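## Task

The left gripper starts out holding the small drink can. Set it down standing upright on the outer shelf beyond the service window, just beneath the sill. The window has a transparent sliding pane with a handle, and the pane slides shut and latches on its own once released. Everything on the inside shelf must stay upright, the window must end up shut, nothing may be knocked or moved out of the work area, and the robot must not topple or finish leaning.

## Robot and tools

ROBOT. An omnidirectional base carries a column about 1.7 m tall. A carriage rides up and down it (lift_m) and holds two identical six-joint arms, left and right, each with a two-finger gripper. Arm bases sit about 0.57 m + lift_m above the floor; carriage parts hang about 0.15 m lower. A hand reaches 0.78 m from its shoulder but only about 0.38 m below its arm base. The hand is about 0.16 m long, 0.1 m wide (0.14 m open); the wrist camera sticks out 0.11 m to one side. Parked joints 1-6: 0, 0.05, 0.05, 1.45, 0, 0. Cameras: carriage_camera (fixed, forward, tilted ~20 degrees down), left_wrist_camera and right_wrist_camera (look past the fingertips). Loose objects may occasionally be nudged by something external.

FRAMES. Base frame: origin on the floor under the base centre, x forward, y left, z up, metres. left_hand and right_hand are reported in it as the midpoint between the finger pads; quat_wxyz maps base axes to hand axes (hand z along the fingers, fingers open along hand y; pointing straight up with joints 1, 5, 6 at 0 gives 1,0,0,0). base_odometry is in the frame the base had at scene start, counts wheel turns only (slip counts as travel), heading in rad, left positive, -3.142 to 3.142. Hand readings are often a bit high, more so at long reach.

move. One action per call. Action keys: "base", "joints", optional "speeds", optional "min_time_s"; plus "cameras" and "blocking". "base" is an object with exactly one key, each a relative offset from where the base last measured itself: translate_m (forward +, -2 to 2 m), strafe_m (left +, -2 to 2 m), rotate_rad (counter-clockwise +, -6.3 to 6.3). "joints" is a single flat object naming any of both arms' joints with absolute targets: lift_m 0 to 1 m; per arm (left_ and right_ prefixes, same ranges) joint1_rad -2.617 to 3.054 (yaw about vertical, 0 forward, + left), joint2_rad 0 to 3.141 (shoulder: 0 upper arm back and level, 1.57 vertical, 3.14 forward level), joint3_rad 0 to 3.141 (elbow, 0 folded, 3.14 straight), joint4_rad -1.57 to 1.57 (wrist pitch, + lifts fingertips), joint5_rad -1.57 to 1.57 (wrist yaw, + turns fingertips right), joint6_rad -2.094 to 2.094 (roll, + clockwise seen from forearm), gripper_m 0 to 0.093 (pad gap in metres). Done tolerances: lift 0.004, joints 1 and 6 0.02, joint2 0.105, joint3 0.06, joint4 0.04, joint5 0.025, gripper 0.004. "speeds" caps this action only: translate_m/strafe_m 0.02-0.5 m/s, rotate_rad 0.05-1.57 rad/s, lift_m 0.08-0.27 m/s (default 0.25); others default to the top. "min_time_s" (0.1-8 s) is the shortest duration of every arm and gripper motion; 2 or more straightens hand paths a little, while a too-short value makes a fast move that can overshoot. An action is cut off after 14 s (time_out). Motions start together. blocking true (default) returns after everything rests; false returns in about 0.5 s while motion continues, and a later move replaces only the targets it names. An unknown key makes a call invalid; an out-of-range value gets it refused. After a refusal or an uncommanded stop, the rest of that reply's move, wait and finished_scene calls are skipped. A move with no action just reports state, all camera images and the scene number. Results: the "move" line says done or the worst status; base_status and joint_status per motion (moving, done, off_target, contact_stop, time_out, not_followed, stopped, limit_stop_at_motor_heat); "joint command not followed" means a self-collision check held back an arm's targets; on_its_own lists what happened uncommanded ("held at" shows a target). motor_effort is percent of maximum, peak in brackets; joint torques in N m.

wait(seconds 0-10, cameras) just lets time pass and returns early if earlier moves settle. stop(cameras) brakes running motions; the base coasts somewhat first. zoom_image(camera, region [x0,y0,x1,y1], at most 504x504 px of the 672x504 image) enlarges part of the newest image. finished_scene(scene) ends the current scene (pass its number); irreversible, and the goal must hold without the robot.

POSTURE AND SAFETY. Keep the carriage low and the arms folded while driving; a high carriage, stretched or loaded arms, pushing, pulling or abrupt stops can tip the robot, which cannot recover. Driving away from something a hand grips (like the window handle) can pitch it forward. The base stops on wheel strain (contact_stop) but ignores the arms; arms and lift have no reliable contact sensing and keep pushing. After a collision, backing off about 0.2 m usually frees the base. Never let the arms strike or squeeze each other. A stretched arm heats; MOTOR HOT warns at 75 °C and at 100 °C the arm goes limp for 30-60 s and drops what it holds, so park arms when idle. With joint 2 below 0.8, turning joint 1 outward 0.5 rad or more can hit the column.

GRIPPING. A firmly held can reads a bit narrower than its width, and the gripper may say off_target. To release, command a gap well above the reading. Lower the can until lift effort drops (it rests) before opening, so it is not dropped. The pane springs shut when the handle is released, so keep the can and arm clear of its path, hold the pane while working through, and let it close gently. Don't drop things from height, slam, or push hard.

Each tool is called as name([rows], argument=value, ...), one row to a line, values as JSON.

## Session

move()

Scene clock: 0.00 s.
Joint torques (N m): no reading
base_odometry: x=+0.000 y=+0.000 heading=+0.000
base_status: not commanded
joint_positions: lift_m=+0.366 left_joint1_rad=-0.019 left_joint2_rad=+0.597 left_joint3_rad=+0.248 left_joint4_rad=-0.393 left_joint5_rad=-0.014 left_joint6_rad=-0.011 left_gripper_m=+0.05136 right_joint1_rad=+0.004 right_joint2_rad=+0.040 right_joint3_rad=+0.061 right_joint4_rad=+1.430 right_joint5_rad=-0.049 right_joint6_rad=+0.050 right_gripper_m=+0.09396
joint_status: not commanded
motor_effort: lift_m=+25 drive_wheels=+0
left_hand: x=+0.4550 y=+0.3099 z=+1.0062 quat_wxyz=(+0.403, +0.001, +0.915, +0.000) (m; base frame)
right_hand: x=+0.2490 y=-0.3032 z=+1.3746 quat_wxyz=(+0.998, -0.023, +0.060, +0.028) (m; base frame)
pictures: carriage_camera, left_wrist_camera, right_wrist_camera

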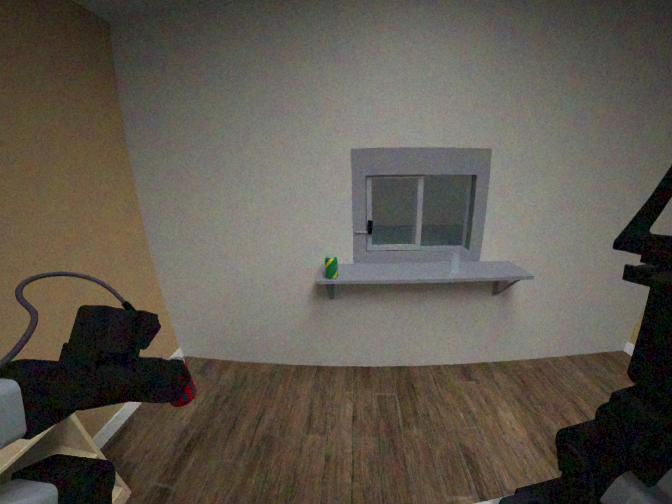

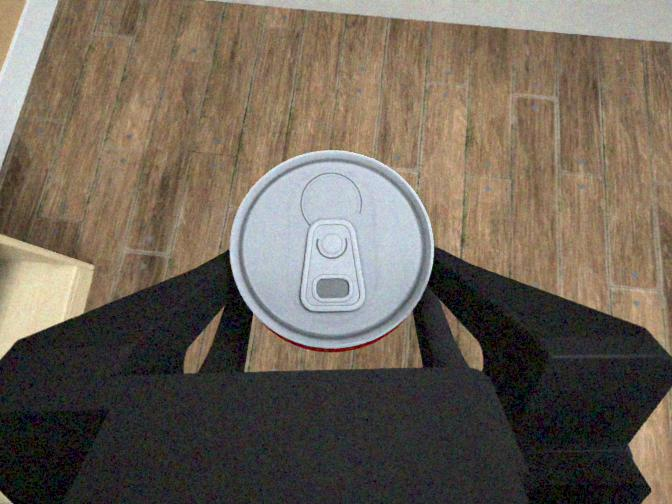

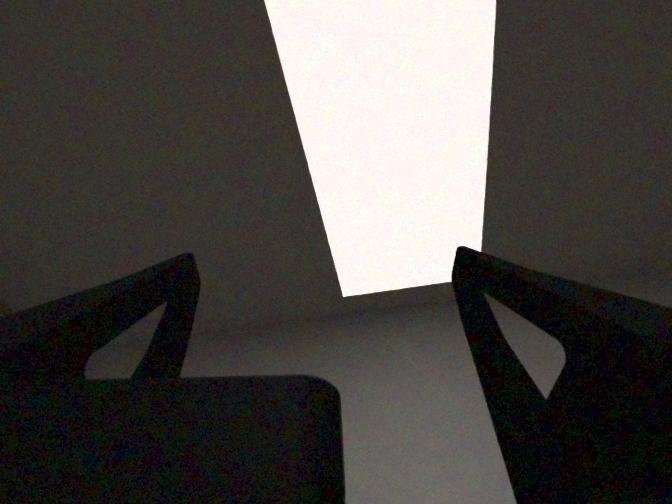

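zoom_image(camera="carriage_camera", region=[300, 130, 560, 310])

zoom_image(camera="carriage_camera", region=[0, 260, 240, 430])

Scaled by 1.938 from the camera's 672x504 image, which has a finer 960x720 frame.

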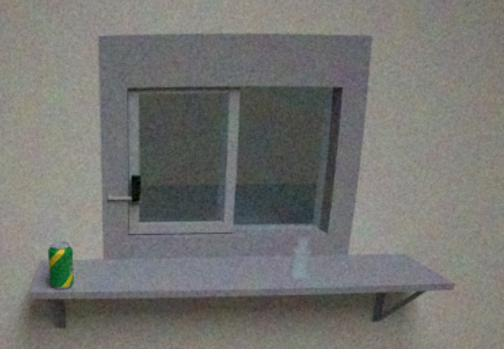

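Scaled by 2.100 from the camera's 672x504 image, which has a finer 960x720 frame.

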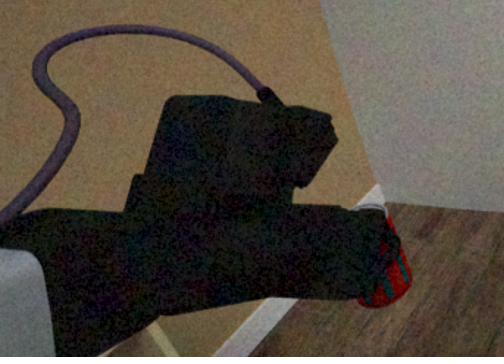

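move(base={"strafe_m": -0.45})

move(base={"translate_m": 0.45}, cameras=["carriage_camera"])

zoom_image(camera="carriage_camera", region=[120, 60, 480, 330])

Scene clock: 42.67 s.
Joint torques (N m): left_arm=[-0.13 0.1 6.64 2.67 -0.1 0.05] | right_arm=[-0.17 3.54 5.01 -0.35 -0.02 0.01]
move: done
base_odometry: x=+0.000 y=-0.450 heading=+0.000
base_status: done
joint_positions: lift_m=+0.366 left_joint1_rad=-0.019 left_joint2_rad=+0.597 left_joint3_rad=+0.248 left_joint4_rad=-0.397 left_joint5_rad=-0.014 left_joint6_rad=-0.011 left_gripper_m=+0.05136 right_joint1_rad=+0.004 right_joint2_rad=+0.040 right_joint3_rad=+0.061 right_joint4_rad=+1.430 right_joint5_rad=-0.049 right_joint6_rad=+0.050 right_gripper_m=+0.09396
joint_status: not commanded
motor_effort: lift_m=+23(28) drive_wheels=-4(11)
left_hand: x=+0.4544 y=+0.3099 z=+1.0055 quat_wxyz=(+0.401, +0.001, +0.916, +0.000) (m; base frame)
right_hand: x=+0.2490 y=-0.3032 z=+1.3746 quat_wxyz=(+0.998, -0.023, +0.060, +0.028) (m; base frame)
pictures: none

Scene clock: 45.73 s.
Joint torques (N m): left_arm=[-0.21 0.13 6.63 2.7 -0.08 0.08] | right_arm=[-0.2 3.4 4.93 -0.37 -0.01 0]
move: done
base_odometry: x=+0.450 y=-0.450 heading=+0.000
base_status: done
joint_positions: lift_m=+0.366 left_joint1_rad=-0.019 left_joint2_rad=+0.597 left_joint3_rad=+0.248 left_joint4_rad=-0.399 left_joint5_rad=-0.014 left_joint6_rad=-0.011 left_gripper_m=+0.05136 right_joint1_rad=+0.004 right_joint2_rad=+0.040 right_joint3_rad=+0.061 right_joint4_rad=+1.428 right_joint5_rad=-0.049 right_joint6_rad=+0.050 right_gripper_m=+0.09396
joint_status: not commanded
motor_effort: lift_m=+24(28) drive_wheels=-4(10)
left_hand: x=+0.4540 y=+0.3099 z=+1.0051 quat_wxyz=(+0.400, +0.001, +0.917, +0.000) (m; base frame)
right_hand: x=+0.2496 y=-0.3032 z=+1.3745 quat_wxyz=(+0.997, -0.023, +0.061, +0.028) (m; base frame)
pictures: carriage_camera

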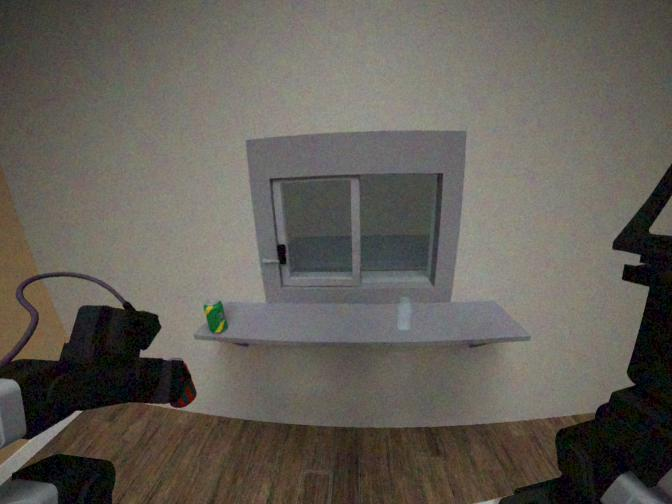

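Scaled by 1.400 from the camera's 672x504 image, which has a finer 960x720 frame.

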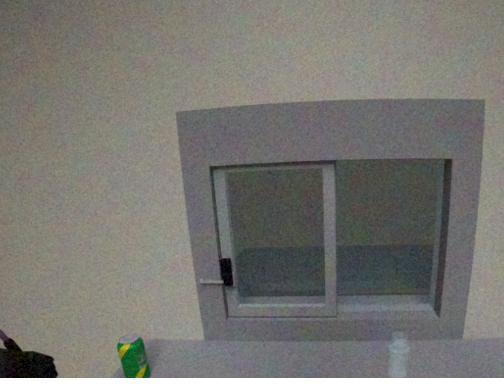

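zoom_image(camera="carriage_camera", region=[240, 225, 320, 285])

zoom_image(camera="carriage_camera", region=[250, 160, 460, 320])

Scaled by 6.300 from the camera's 672x504 image, which has a finer 960x720 frame.

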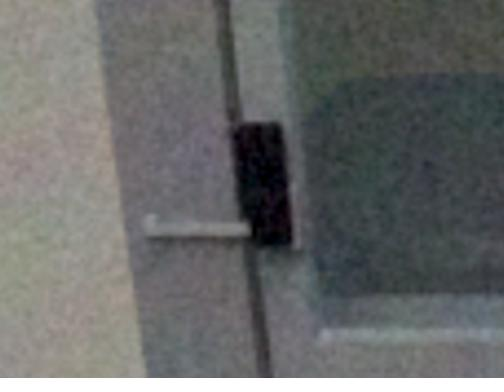

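Scaled by 2.400 from the camera's 672x504 image, which has a finer 960x720 frame.

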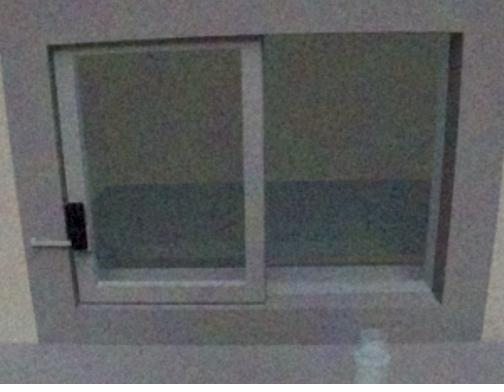

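move(base={"strafe_m": 0.16}, joints={"lift_m":0.12,"right_joint1_rad":0.75,"right_joint2_rad":1.87,"right_joint3_rad":1.126,"right_joint4_rad":0.744,"right_joint5_rad":0.75,"right_joint6_rad":0}, cameras=["carriage_camera","right_wrist_camera"])

zoom_image(camera="carriage_camera", region=[220, 100, 520, 340])

Scene clock: 79.10 s.
Joint torques (N m): left_arm=[-0.18 0.14 7.39 2.8 -0.1 0.07] | right_arm=[0.16 -6.79 8.66 1.97 0.09 -0.09]
move: done
base_odometry: x=+0.451 y=-0.290 heading=+0.000
base_status: done
joint_positions: lift_m=+0.120 left_joint1_rad=-0.019 left_joint2_rad=+0.597 left_joint3_rad=+0.240 left_joint4_rad=-0.410 left_joint5_rad=-0.014 left_joint6_rad=-0.011 left_gripper_m=+0.05136 right_joint1_rad=+0.746 right_joint2_rad=+1.860 right_joint3_rad=+1.093 right_joint4_rad=+0.748 right_joint5_rad=+0.741 right_joint6_rad=+0.009 right_gripper_m=+0.09396
joint_status: all done
motor_effort: lift_m=+26(29) drive_wheels=-3(9)
left_hand: x=+0.4505 y=+0.3100 z=+0.7530 quat_wxyz=(+0.391, +0.001, +0.920, +0.000) (m; base frame)
right_hand: x=+0.6782 y=-0.0479 z=+0.9284 quat_wxyz=(+0.702, -0.003, +0.712, +0.000) (m; base frame)
pictures: carriage_camera, right_wrist_camera

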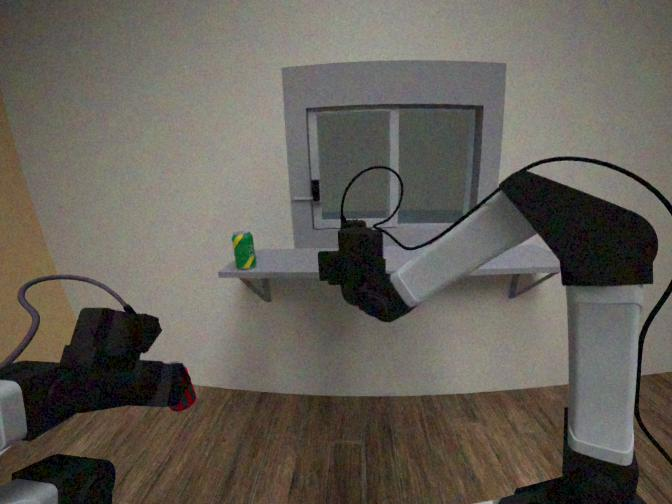

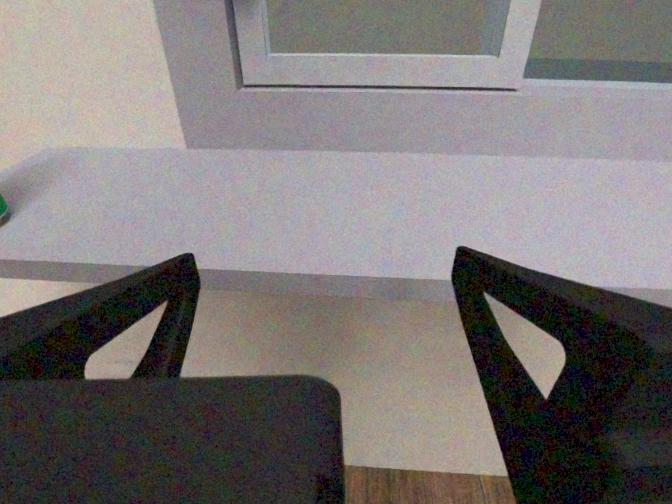

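Scaled by 1.680 from the camera's 672x504 image, which has a finer 960x720 frame.

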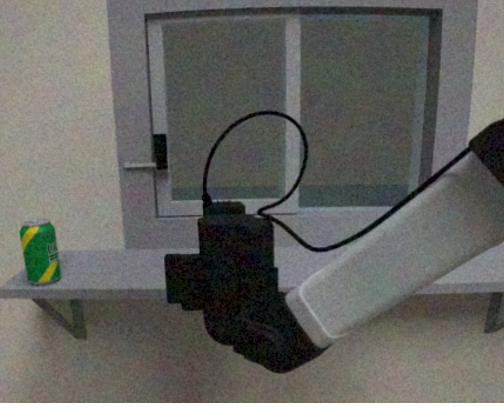

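move(joints={"lift_m":0.26,"right_joint1_rad":1.15,"right_joint2_rad":2.171,"right_joint3_rad":1.508,"right_joint4_rad":0.663,"right_joint5_rad":1.15,"right_joint6_rad":0}, cameras=["carriage_camera","right_wrist_camera"])

zoom_image(camera="right_wrist_camera", region=[160, 0, 500, 255])

Scene clock: 114.83 s.
Joint torques (N m): left_arm=[-0.21 0.09 7.35 2.65 -0.08 0.08] | right_arm=[-0.79 -8.46 7.95 1.67 0.1 -0.07]
move: done
base_odometry: x=+0.451 y=-0.290 heading=+0.000
base_status: not commanded
joint_positions: lift_m=+0.260 left_joint1_rad=-0.019 left_joint2_rad=+0.597 left_joint3_rad=+0.240 left_joint4_rad=-0.396 left_joint5_rad=-0.014 left_joint6_rad=-0.011 left_gripper_m=+0.05136 right_joint1_rad=+1.158 right_joint2_rad=+2.155 right_joint3_rad=+1.484 right_joint4_rad=+0.668 right_joint5_rad=+1.141 right_joint6_rad=+0.007 right_gripper_m=+0.09396
joint_status: all done
motor_effort: lift_m=+24(30) drive_wheels=-2(3)
left_hand: x=+0.4529 y=+0.3099 z=+0.8956 quat_wxyz=(+0.397, +0.001, +0.918, +0.000) (m; base frame)
right_hand: x=+0.5820 y=+0.1204 z=+1.0606 quat_wxyz=(+0.707, -0.004, +0.708, +0.007) (m; base frame)
pictures: carriage_camera, right_wrist_camera

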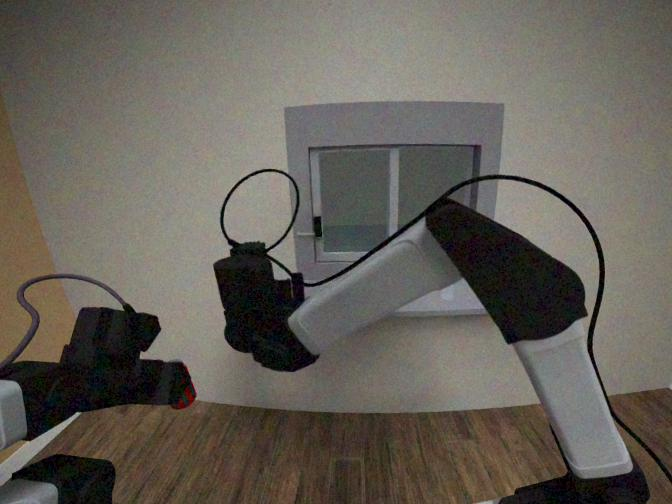

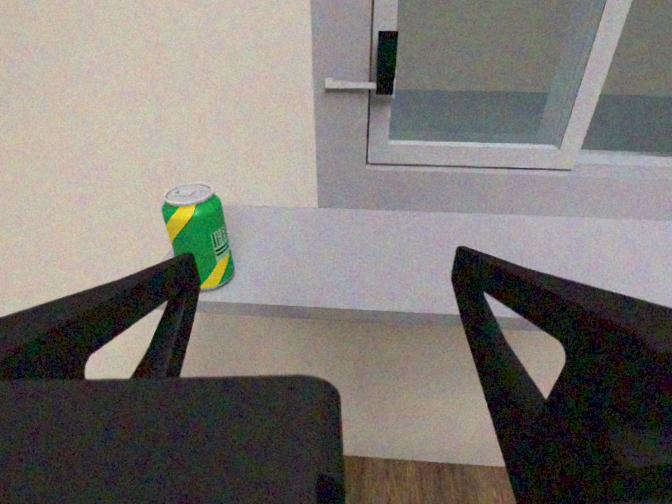

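Scaled by 1.482 from the camera's 672x504 image, which has a finer 960x720 frame.

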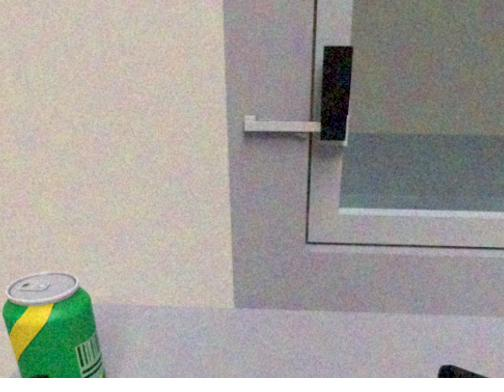

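move(base={"strafe_m": 0.058}, joints={"left_joint2_rad":0.634,"left_joint3_rad":0.786,"left_joint4_rad":-0.894})

move(base={"translate_m": 0.18}, cameras=["all"])

zoom_image(camera="right_wrist_camera", region=[160, 0, 500, 255])

Scene clock: 135.37 s.
Joint torques (N m): left_arm=[-0.12 0.57 8.51 2.54 -0.07 0.04] | right_arm=[-0.7 -8.31 8.24 1.73 0.05 -0.07]
move: done
base_odometry: x=+0.451 y=-0.232 heading=+0.000
base_status: done
joint_positions: lift_m=+0.260 left_joint1_rad=-0.019 left_joint2_rad=+0.632 left_joint3_rad=+0.754 left_joint4_rad=-0.926 left_joint5_rad=-0.014 left_joint6_rad=-0.011 left_gripper_m=+0.05136 right_joint1_rad=+1.156 right_joint2_rad=+2.155 right_joint3_rad=+1.484 right_joint4_rad=+0.664 right_joint5_rad=+1.144 right_joint6_rad=+0.007 right_gripper_m=+0.09396
joint_status: all done
motor_effort: lift_m=+27(28) drive_wheels=-2(8)
left_hand: x=+0.4347 y=+0.3103 z=+1.0132 quat_wxyz=(+0.374, +0.001, +0.927, +0.001) (m; base frame)
right_hand: x=+0.5825 y=+0.1194 z=+1.0599 quat_wxyz=(+0.706, -0.004, +0.708, +0.005) (m; base frame)
pictures: none

Scene clock: 137.37 s.
Joint torques (N m): left_arm=[-0.14 0.39 8.4 2.61 -0.09 0.09] | right_arm=[-0.38 -8.4 8.06 1.73 0.05 -0.06]
move: done
base_odometry: x=+0.631 y=-0.232 heading=+0.000
base_status: done
joint_positions: lift_m=+0.260 left_joint1_rad=-0.019 left_joint2_rad=+0.634 left_joint3_rad=+0.754 left_joint4_rad=-0.931 left_joint5_rad=-0.014 left_joint6_rad=-0.011 left_gripper_m=+0.05136 right_joint1_rad=+1.153 right_joint2_rad=+2.155 right_joint3_rad=+1.484 right_joint4_rad=+0.663 right_joint5_rad=+1.144 right_joint6_rad=+0.007 right_gripper_m=+0.09396
joint_status: not commanded
motor_effort: lift_m=+26(29) drive_wheels=-3(7)
left_hand: x=+0.4339 y=+0.3103 z=+1.0118 quat_wxyz=(+0.371, +0.001, +0.929, +0.001) (m; base frame)
right_hand: x=+0.5842 y=+0.1180 z=+1.0598 quat_wxyz=(+0.706, -0.003, +0.708, +0.003) (m; base frame)
pictures: carriage_camera, left_wrist_camera, right_wrist_camera

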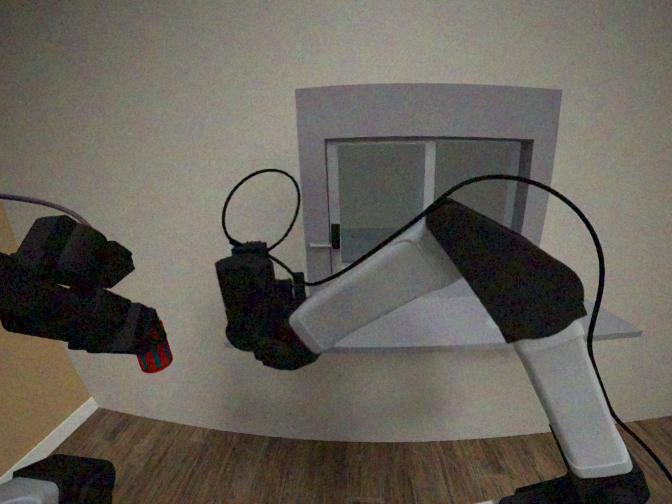

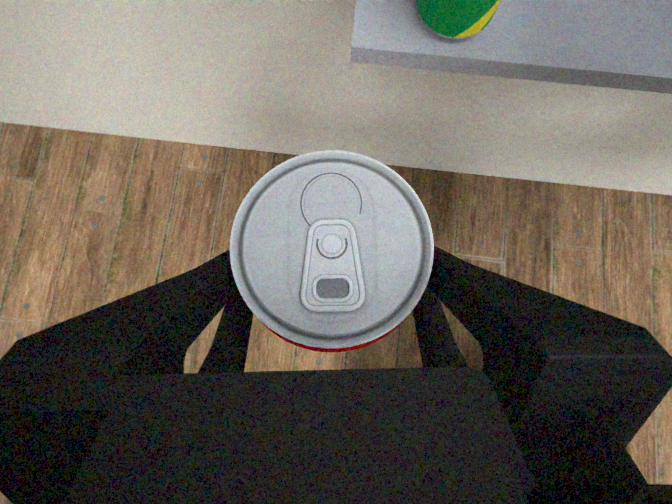

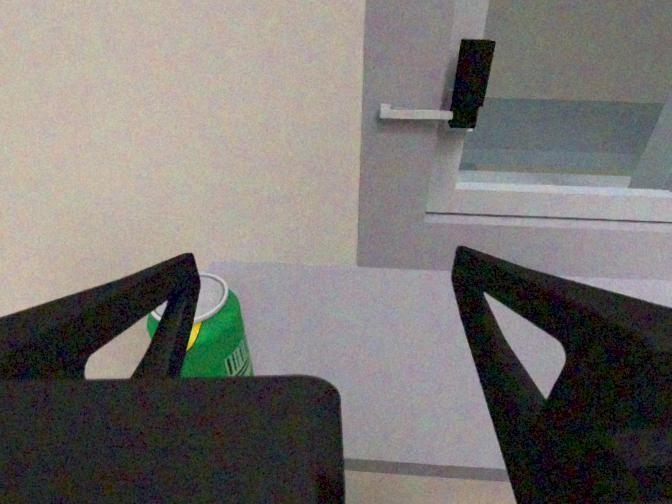

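Scaled by 1.482 from the camera's 672x504 image, which has a finer 960x720 frame.

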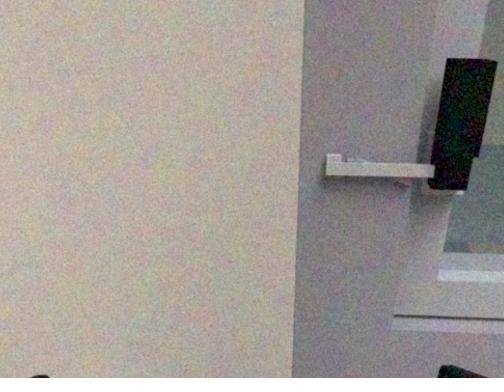

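move(base={"strafe_m": -0.12}, joints={"left_joint2_rad":0.831,"left_joint3_rad":1.29,"left_joint4_rad":-1.13}, cameras=["all"])

zoom_image(camera="right_wrist_camera", region=[160, 0, 500, 255])

Scene clock: 153.30 s.
Joint torques (N m): left_arm=[-0.14 0.23 7.43 2.64 -0.09 0.08] | right_arm=[-0.38 -8.4 8.06 1.72 0.04 -0.07]
move: done
base_odometry: x=+0.631 y=-0.352 heading=+0.000
base_status: done
joint_positions: lift_m=+0.260 left_joint1_rad=-0.019 left_joint2_rad=+0.830 left_joint3_rad=+1.262 left_joint4_rad=-1.166 left_joint5_rad=-0.013 left_joint6_rad=-0.011 left_gripper_m=+0.05136 right_joint1_rad=+1.153 right_joint2_rad=+2.155 right_joint3_rad=+1.484 right_joint4_rad=+0.663 right_joint5_rad=+1.145 right_joint6_rad=+0.007 right_gripper_m=+0.09396
joint_status: all done
motor_effort: lift_m=+26(29) drive_wheels=-2(9)
left_hand: x=+0.4432 y=+0.3100 z=+1.1321 quat_wxyz=(+0.407, +0.001, +0.914, +0.000) (m; base frame)
right_hand: x=+0.5842 y=+0.1178 z=+1.0598 quat_wxyz=(+0.706, -0.003, +0.708, +0.003) (m; base frame)
pictures: carriage_camera, left_wrist_camera, right_wrist_camera

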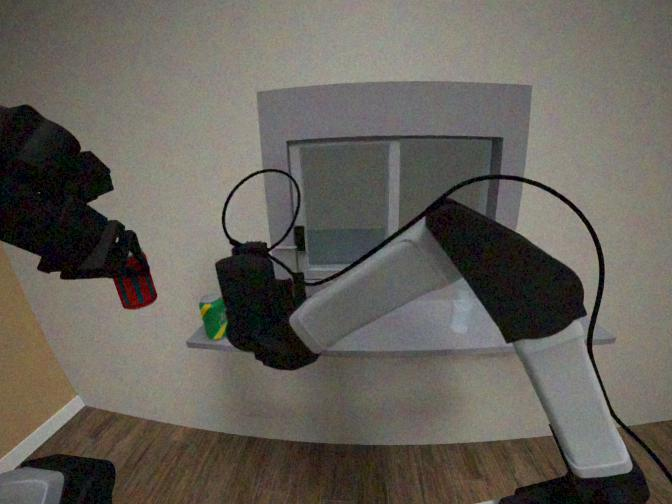

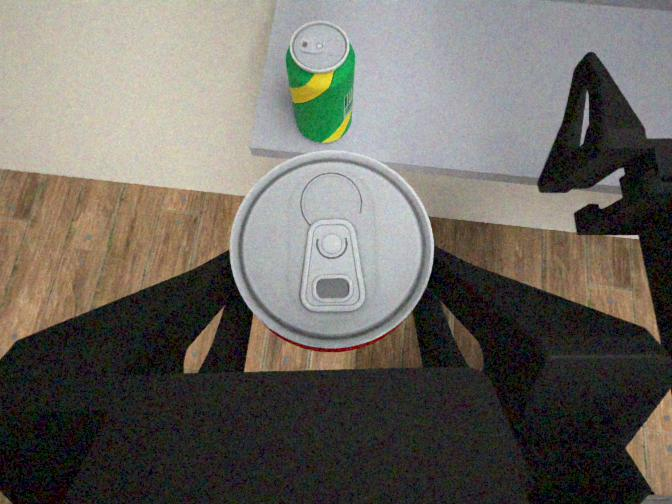

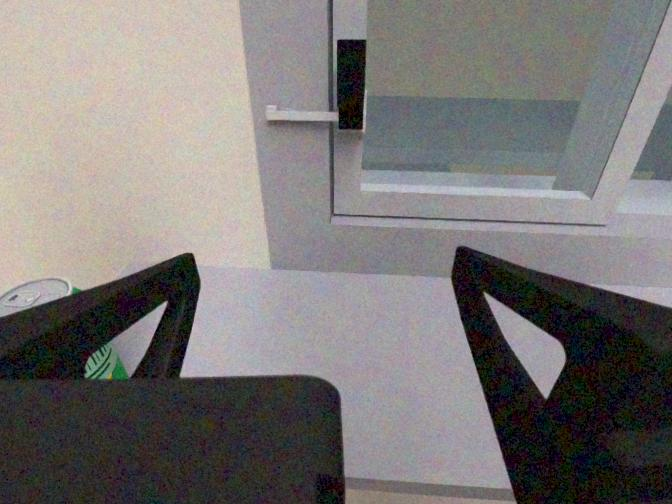

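Scaled by 1.482 from the camera's 672x504 image, which has a finer 960x720 frame.

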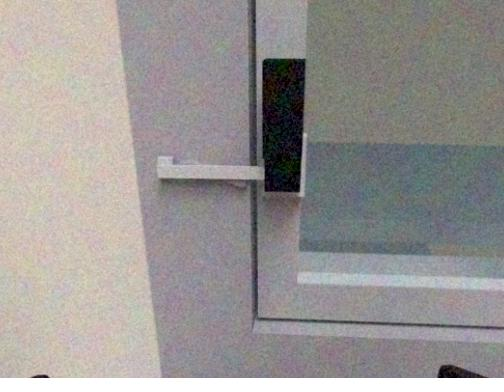

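move(base={"rotate_rad": -0.05})

move(base={"strafe_m": 0.025})

move(base={"translate_m": 0.12}, cameras=["all"])

zoom_image(camera="right_wrist_camera", region=[160, 0, 500, 255])

Scene clock: 167.17 s.
Joint torques (N m): left_arm=[-0.14 -0.12 7.32 2.68 -0.1 0.07] | right_arm=[-0.38 -8.47 8.02 1.71 0.04 -0.07]
move: done
base_odometry: x=+0.631 y=-0.352 heading=-0.049
base_status: done
joint_positions: lift_m=+0.260 left_joint1_rad=-0.019 left_joint2_rad=+0.833 left_joint3_rad=+1.262 left_joint4_rad=-1.168 left_joint5_rad=-0.013 left_joint6_rad=-0.011 left_gripper_m=+0.05136 right_joint1_rad=+1.153 right_joint2_rad=+2.155 right_joint3_rad=+1.484 right_joint4_rad=+0.663 right_joint5_rad=+1.146 right_joint6_rad=+0.007 right_gripper_m=+0.09396
joint_status: not commanded
motor_effort: lift_m=+23(28) drive_wheels=-3(7)
left_hand: x=+0.4433 y=+0.3100 z=+1.1311 quat_wxyz=(+0.404, +0.001, +0.915, +0.000) (m; base frame)
right_hand: x=+0.5842 y=+0.1177 z=+1.0598 quat_wxyz=(+0.706, -0.002, +0.708, +0.002) (m; base frame)
pictures: none

Scene clock: 168.10 s.
Joint torques (N m): left_arm=[-0.28 -0.06 7.39 2.72 -0.09 0.06] | right_arm=[-0.39 -8.49 8.2 1.73 0.04 -0.07]
move: done
base_odometry: x=+0.632 y=-0.327 heading=-0.050
base_status: done
joint_positions: lift_m=+0.260 left_joint1_rad=-0.019 left_joint2_rad=+0.833 left_joint3_rad=+1.262 left_joint4_rad=-1.169 left_joint5_rad=-0.013 left_joint6_rad=-0.011 left_gripper_m=+0.05136 right_joint1_rad=+1.153 right_joint2_rad=+2.155 right_joint3_rad=+1.484 right_joint4_rad=+0.663 right_joint5_rad=+1.146 right_joint6_rad=+0.007 right_gripper_m=+0.09396
joint_status: not commanded
motor_effort: lift_m=+26(27) drive_wheels=-4(8)
left_hand: x=+0.4433 y=+0.3100 z=+1.1311 quat_wxyz=(+0.404, +0.001, +0.915, +0.000) (m; base frame)
right_hand: x=+0.5842 y=+0.1177 z=+1.0598 quat_wxyz=(+0.706, -0.002, +0.708, +0.002) (m; base frame)
pictures: none

Scene clock: 169.80 s.
Joint torques (N m): left_arm=[-0.08 -0.43 7.3 2.69 -0.1 0.09] | right_arm=[-0.18 -8.68 8.13 1.78 0.03 -0.07]
move: done
base_odometry: x=+0.752 y=-0.333 heading=-0.050
base_status: done
joint_positions: lift_m=+0.260 left_joint1_rad=-0.019 left_joint2_rad=+0.836 left_joint3_rad=+1.263 left_joint4_rad=-1.170 left_joint5_rad=-0.013 left_joint6_rad=-0.011 left_gripper_m=+0.05136 right_joint1_rad=+1.150 right_joint2_rad=+2.155 right_joint3_rad=+1.484 right_joint4_rad=+0.663 right_joint5_rad=+1.146 right_joint6_rad=+0.007 right_gripper_m=+0.09396
joint_status: not commanded
motor_effort: lift_m=+24(28) drive_wheels=-4(14)
left_hand: x=+0.4436 y=+0.3100 z=+1.1302 quat_wxyz=(+0.402, +0.001, +0.916, +0.000) (m; base frame)
right_hand: x=+0.5852 y=+0.1168 z=+1.0597 quat_wxyz=(+0.706, -0.002, +0.708, +0.001) (m; base frame)
pictures: carriage_camera, left_wrist_camera, right_wrist_camera

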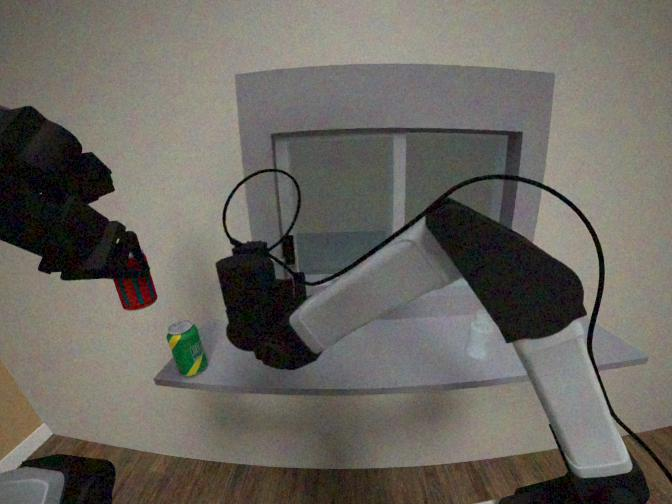

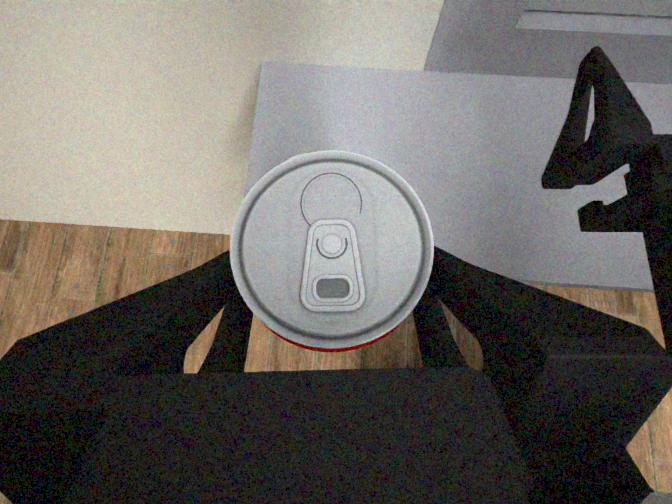

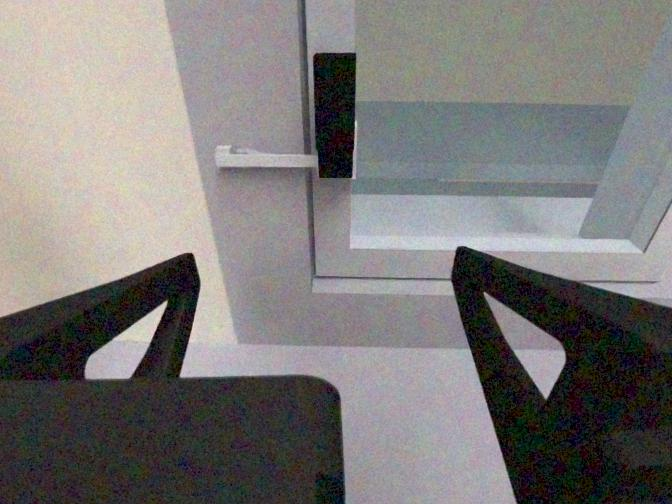

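Scaled by 1.482 from the camera's 672x504 image, which has a finer 960x720 frame.

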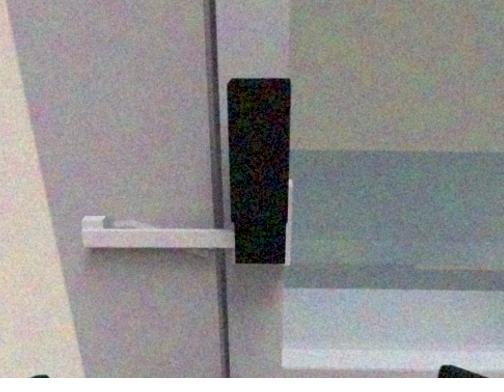

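move(base={"translate_m": 0.14}, joints={"lift_m":0.28}, speeds={"translate_m":0.12}, cameras=["all"])

zoom_image(camera="right_wrist_camera", region=[160, 0, 500, 255])

Scene clock: 178.23 s.
Joint torques (N m): left_arm=[-0.09 -0.31 6.83 2.73 -0.12 0.07] | right_arm=[-0.13 -9.2 7.86 1.77 0.03 -0.07]
move: done
base_odometry: x=+0.892 y=-0.340 heading=-0.051
base_status: done
joint_positions: lift_m=+0.280 left_joint1_rad=-0.019 left_joint2_rad=+0.836 left_joint3_rad=+1.269 left_joint4_rad=-1.172 left_joint5_rad=-0.013 left_joint6_rad=-0.011 left_gripper_m=+0.05136 right_joint1_rad=+1.150 right_joint2_rad=+2.163 right_joint3_rad=+1.488 right_joint4_rad=+0.663 right_joint5_rad=+1.146 right_joint6_rad=+0.007 right_gripper_m=+0.09396
joint_status: all done
motor_effort: lift_m=+23(30) drive_wheels=-5(11)
left_hand: x=+0.4434 y=+0.3100 z=+1.1524 quat_wxyz=(+0.404, +0.001, +0.915, +0.000) (m; base frame)
right_hand: x=+0.5860 y=+0.1178 z=+1.0770 quat_wxyz=(+0.705, -0.003, +0.709, +0.000) (m; base frame)
pictures: carriage_camera, left_wrist_camera, right_wrist_camera

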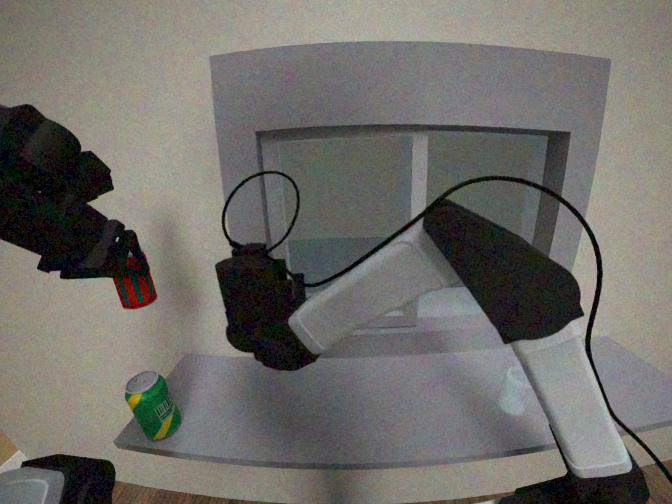

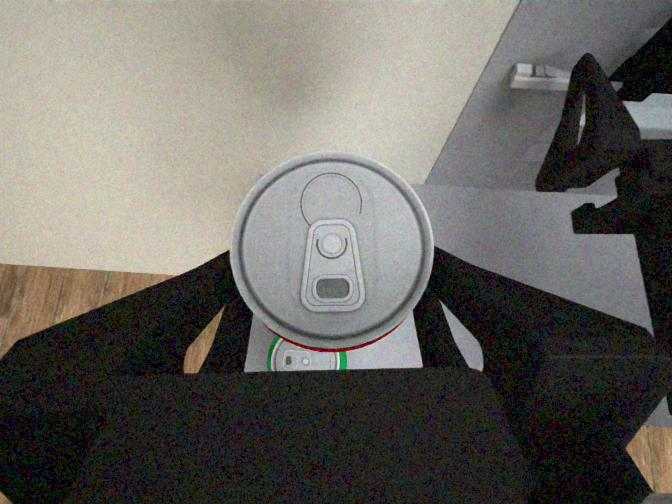

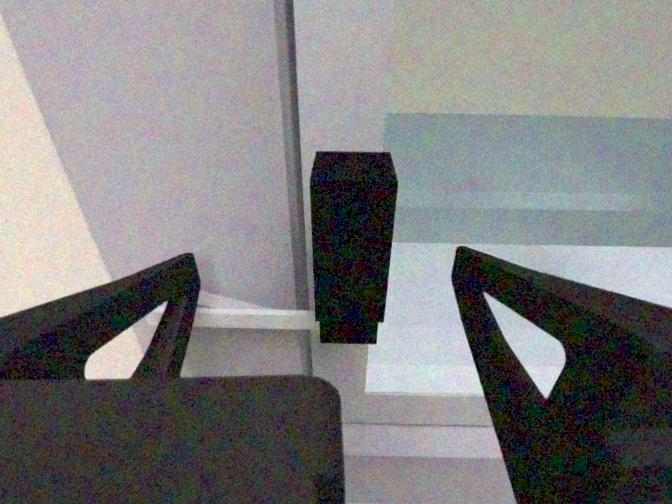

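Scaled by 1.482 from the camera's 672x504 image, which has a finer 960x720 frame.

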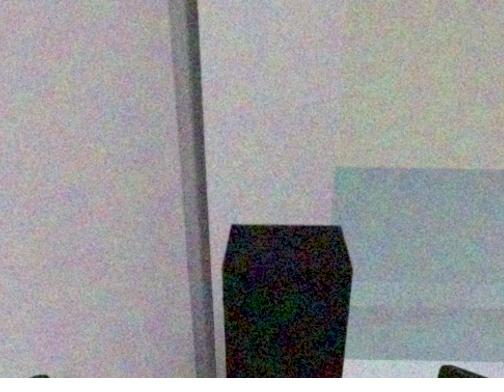

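move(base={"translate_m": 0.03}, speeds={"translate_m":0.06})

move(joints={"right_gripper_m":0.03}, cameras=["all"])

Scene clock: 184.23 s.
Joint torques (N m): left_arm=[-0.24 -0.38 6.71 2.74 -0.08 0.05] | right_arm=[-1.66 -9.06 7.77 1.76 0.12 -0.07]
move: done
base_odometry: x=+0.922 y=-0.342 heading=-0.051
base_status: done
joint_positions: lift_m=+0.280 left_joint1_rad=-0.019 left_joint2_rad=+0.836 left_joint3_rad=+1.269 left_joint4_rad=-1.173 left_joint5_rad=-0.013 left_joint6_rad=-0.011 left_gripper_m=+0.05136 right_joint1_rad=+1.168 right_joint2_rad=+2.163 right_joint3_rad=+1.488 right_joint4_rad=+0.663 right_joint5_rad=+1.137 right_joint6_rad=+0.007 right_gripper_m=+0.09396
joint_status: not commanded
motor_effort: lift_m=+25(27) drive_wheels=+2(9)
left_hand: x=+0.4431 y=+0.3100 z=+1.1524 quat_wxyz=(+0.404, +0.001, +0.915, +0.000) (m; base frame)
right_hand: x=+0.5781 y=+0.1259 z=+1.0770 quat_wxyz=(+0.705, -0.012, +0.709, +0.009) (m; base frame)
pictures: none

Scene clock: 185.07 s.
Joint torques (N m): left_arm=[-0.03 -0.2 6.69 2.75 -0.08 0.07] | right_arm=[-0.12 -9.05 7.75 1.72 -0.36 -0.06]
move: done
base_odometry: x=+0.922 y=-0.342 heading=-0.051
base_status: not commanded
joint_positions: lift_m=+0.280 left_joint1_rad=-0.019 left_joint2_rad=+0.836 left_joint3_rad=+1.269 left_joint4_rad=-1.173 left_joint5_rad=-0.013 left_joint6_rad=-0.011 left_gripper_m=+0.05136 right_joint1_rad=+1.150 right_joint2_rad=+2.163 right_joint3_rad=+1.488 right_joint4_rad=+0.661 right_joint5_rad=+1.183 right_joint6_rad=+0.007 right_gripper_m=+0.03008
joint_status: all done
motor_effort: lift_m=+26(28) drive_wheels=+2(4)
left_hand: x=+0.4431 y=+0.3100 z=+1.1524 quat_wxyz=(+0.404, +0.001, +0.915, +0.000) (m; base frame)
right_hand: x=+0.5859 y=+0.1113 z=+1.0769 quat_wxyz=(+0.705, +0.010, +0.709, -0.014) (m; base frame)
pictures: carriage_camera, left_wrist_camera, right_wrist_camera

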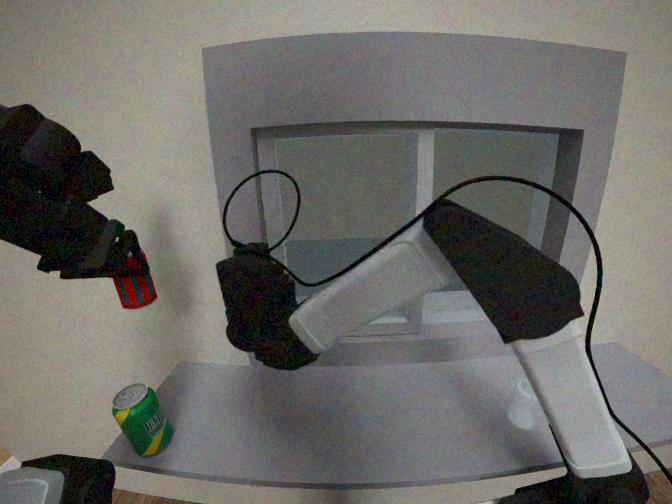

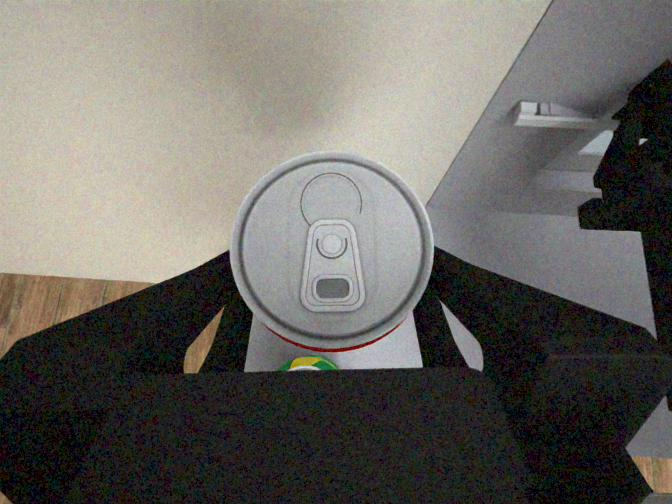

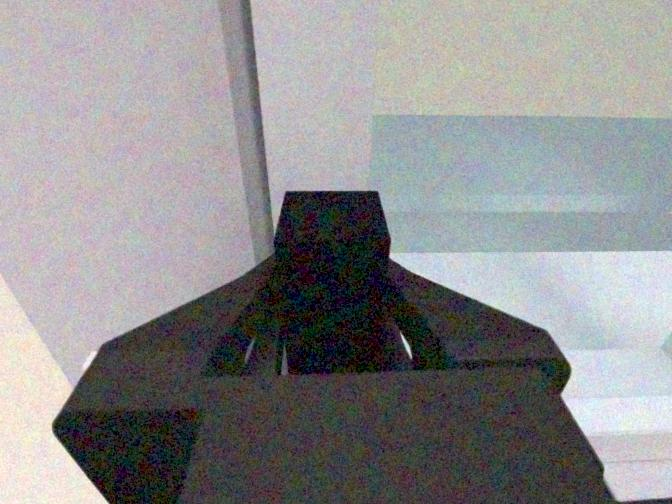

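move(joints={"right_gripper_m":0.015}, cameras=["right_wrist_camera"])

move(base={"strafe_m": -0.04}, speeds={"strafe_m":0.05}, cameras=["all"])

Scene clock: 188.30 s.
Joint torques (N m): left_arm=[-0.06 -0.34 6.65 2.76 -0.07 0.05] | right_arm=[-0.12 -8.98 7.68 1.7 -0.42 -0.07]
move: off_target
base_odometry: x=+0.922 y=-0.342 heading=-0.051
base_status: not commanded
joint_positions: lift_m=+0.280 left_joint1_rad=-0.019 left_joint2_rad=+0.836 left_joint3_rad=+1.269 left_joint4_rad=-1.173 left_joint5_rad=-0.013 left_joint6_rad=-0.011 left_gripper_m=+0.05136 right_joint1_rad=+1.150 right_joint2_rad=+2.163 right_joint3_rad=+1.488 right_joint4_rad=+0.662 right_joint5_rad=+1.191 right_joint6_rad=+0.007 right_gripper_m=+0.02502
joint_status: right_gripper_m off_target (ended at +0.02505, target +0.01500)
motor_effort: lift_m=+25(28) drive_wheels=+2(2)
left_hand: x=+0.4431 y=+0.3100 z=+1.1524 quat_wxyz=(+0.404, +0.001, +0.915, +0.000) (m; base frame)
right_hand: x=+0.5859 y=+0.1099 z=+1.0770 quat_wxyz=(+0.705, +0.013, +0.709, -0.017) (m; base frame)
pictures: right_wrist_camera

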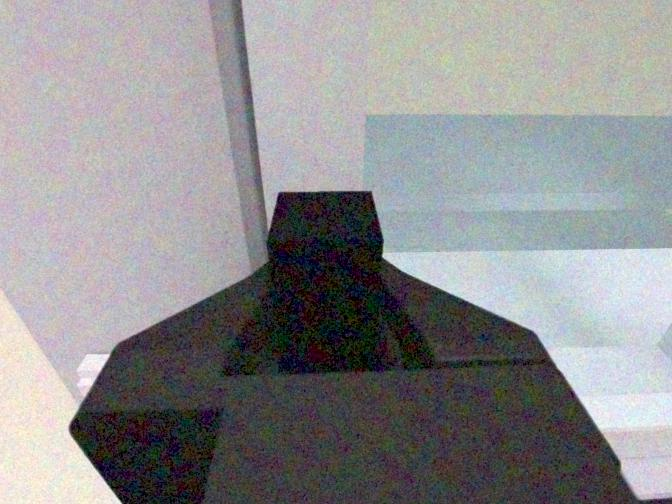

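Scene clock: 189.63 s.
Joint torques (N m): left_arm=[-0.14 -0.21 6.71 2.76 -0.09 0.05] | right_arm=[-0.12 -10.26 5.91 1.77 1.02 -0.07]
move: done
base_odometry: x=+0.920 y=-0.382 heading=-0.051
base_status: done
joint_positions: lift_m=+0.280 left_joint1_rad=-0.019 left_joint2_rad=+0.836 left_joint3_rad=+1.269 left_joint4_rad=-1.173 left_joint5_rad=-0.013 left_joint6_rad=-0.011 left_gripper_m=+0.05136 right_joint1_rad=+1.150 right_joint2_rad=+2.177 right_joint3_rad=+1.511 right_joint4_rad=+0.666 right_joint5_rad=+1.054 right_joint6_rad=+0.007 right_gripper_m=+0.02759
joint_status: not commanded
motor_effort: lift_m=+26(28) drive_wheels=+1(7)
left_hand: x=+0.4431 y=+0.3100 z=+1.1524 quat_wxyz=(+0.404, +0.001, +0.915, +0.000) (m; base frame)
right_hand: x=+0.5869 y=+0.1374 z=+1.0787 quat_wxyz=(+0.706, -0.031, +0.707, +0.036) (m; base frame)
pictures: carriage_camera, left_wrist_camera, right_wrist_camera

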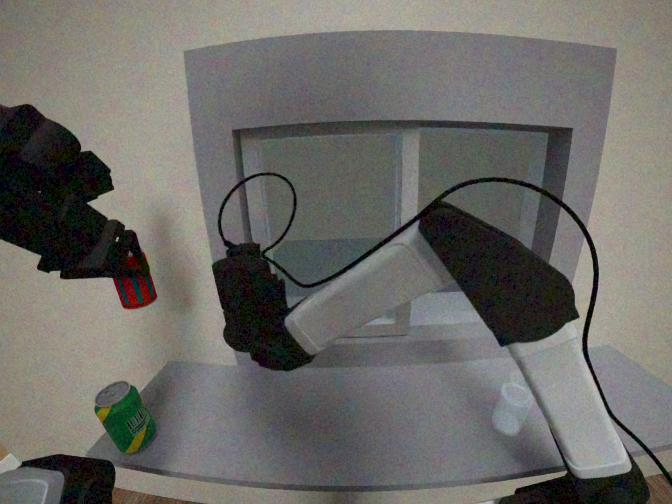

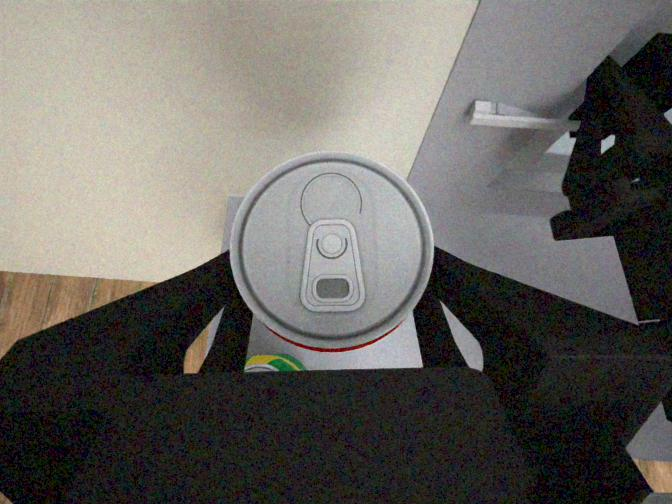

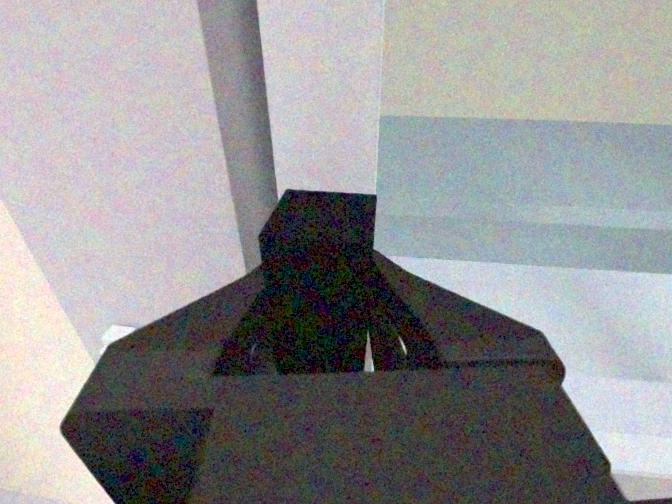

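zoom_image(camera="left_wrist_camera", region=[440, 50, 640, 200])

zoom_image(camera="right_wrist_camera", region=[180, 100, 440, 360])

Scaled by 2.520 from the camera's 672x504 image, which has a finer 960x720 frame.

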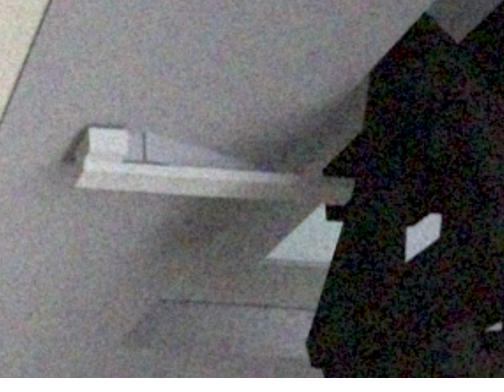

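Scaled by 1.938 from the camera's 672x504 image, which has a finer 960x720 frame.

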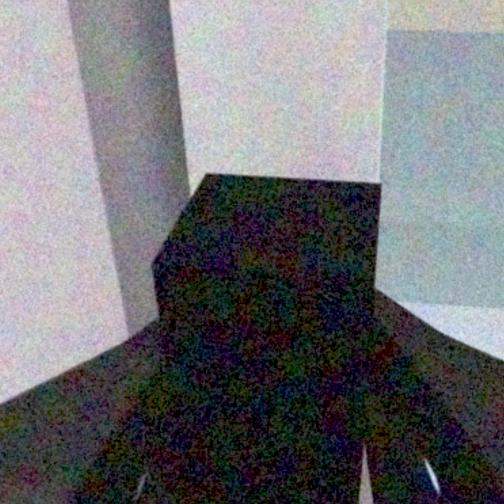

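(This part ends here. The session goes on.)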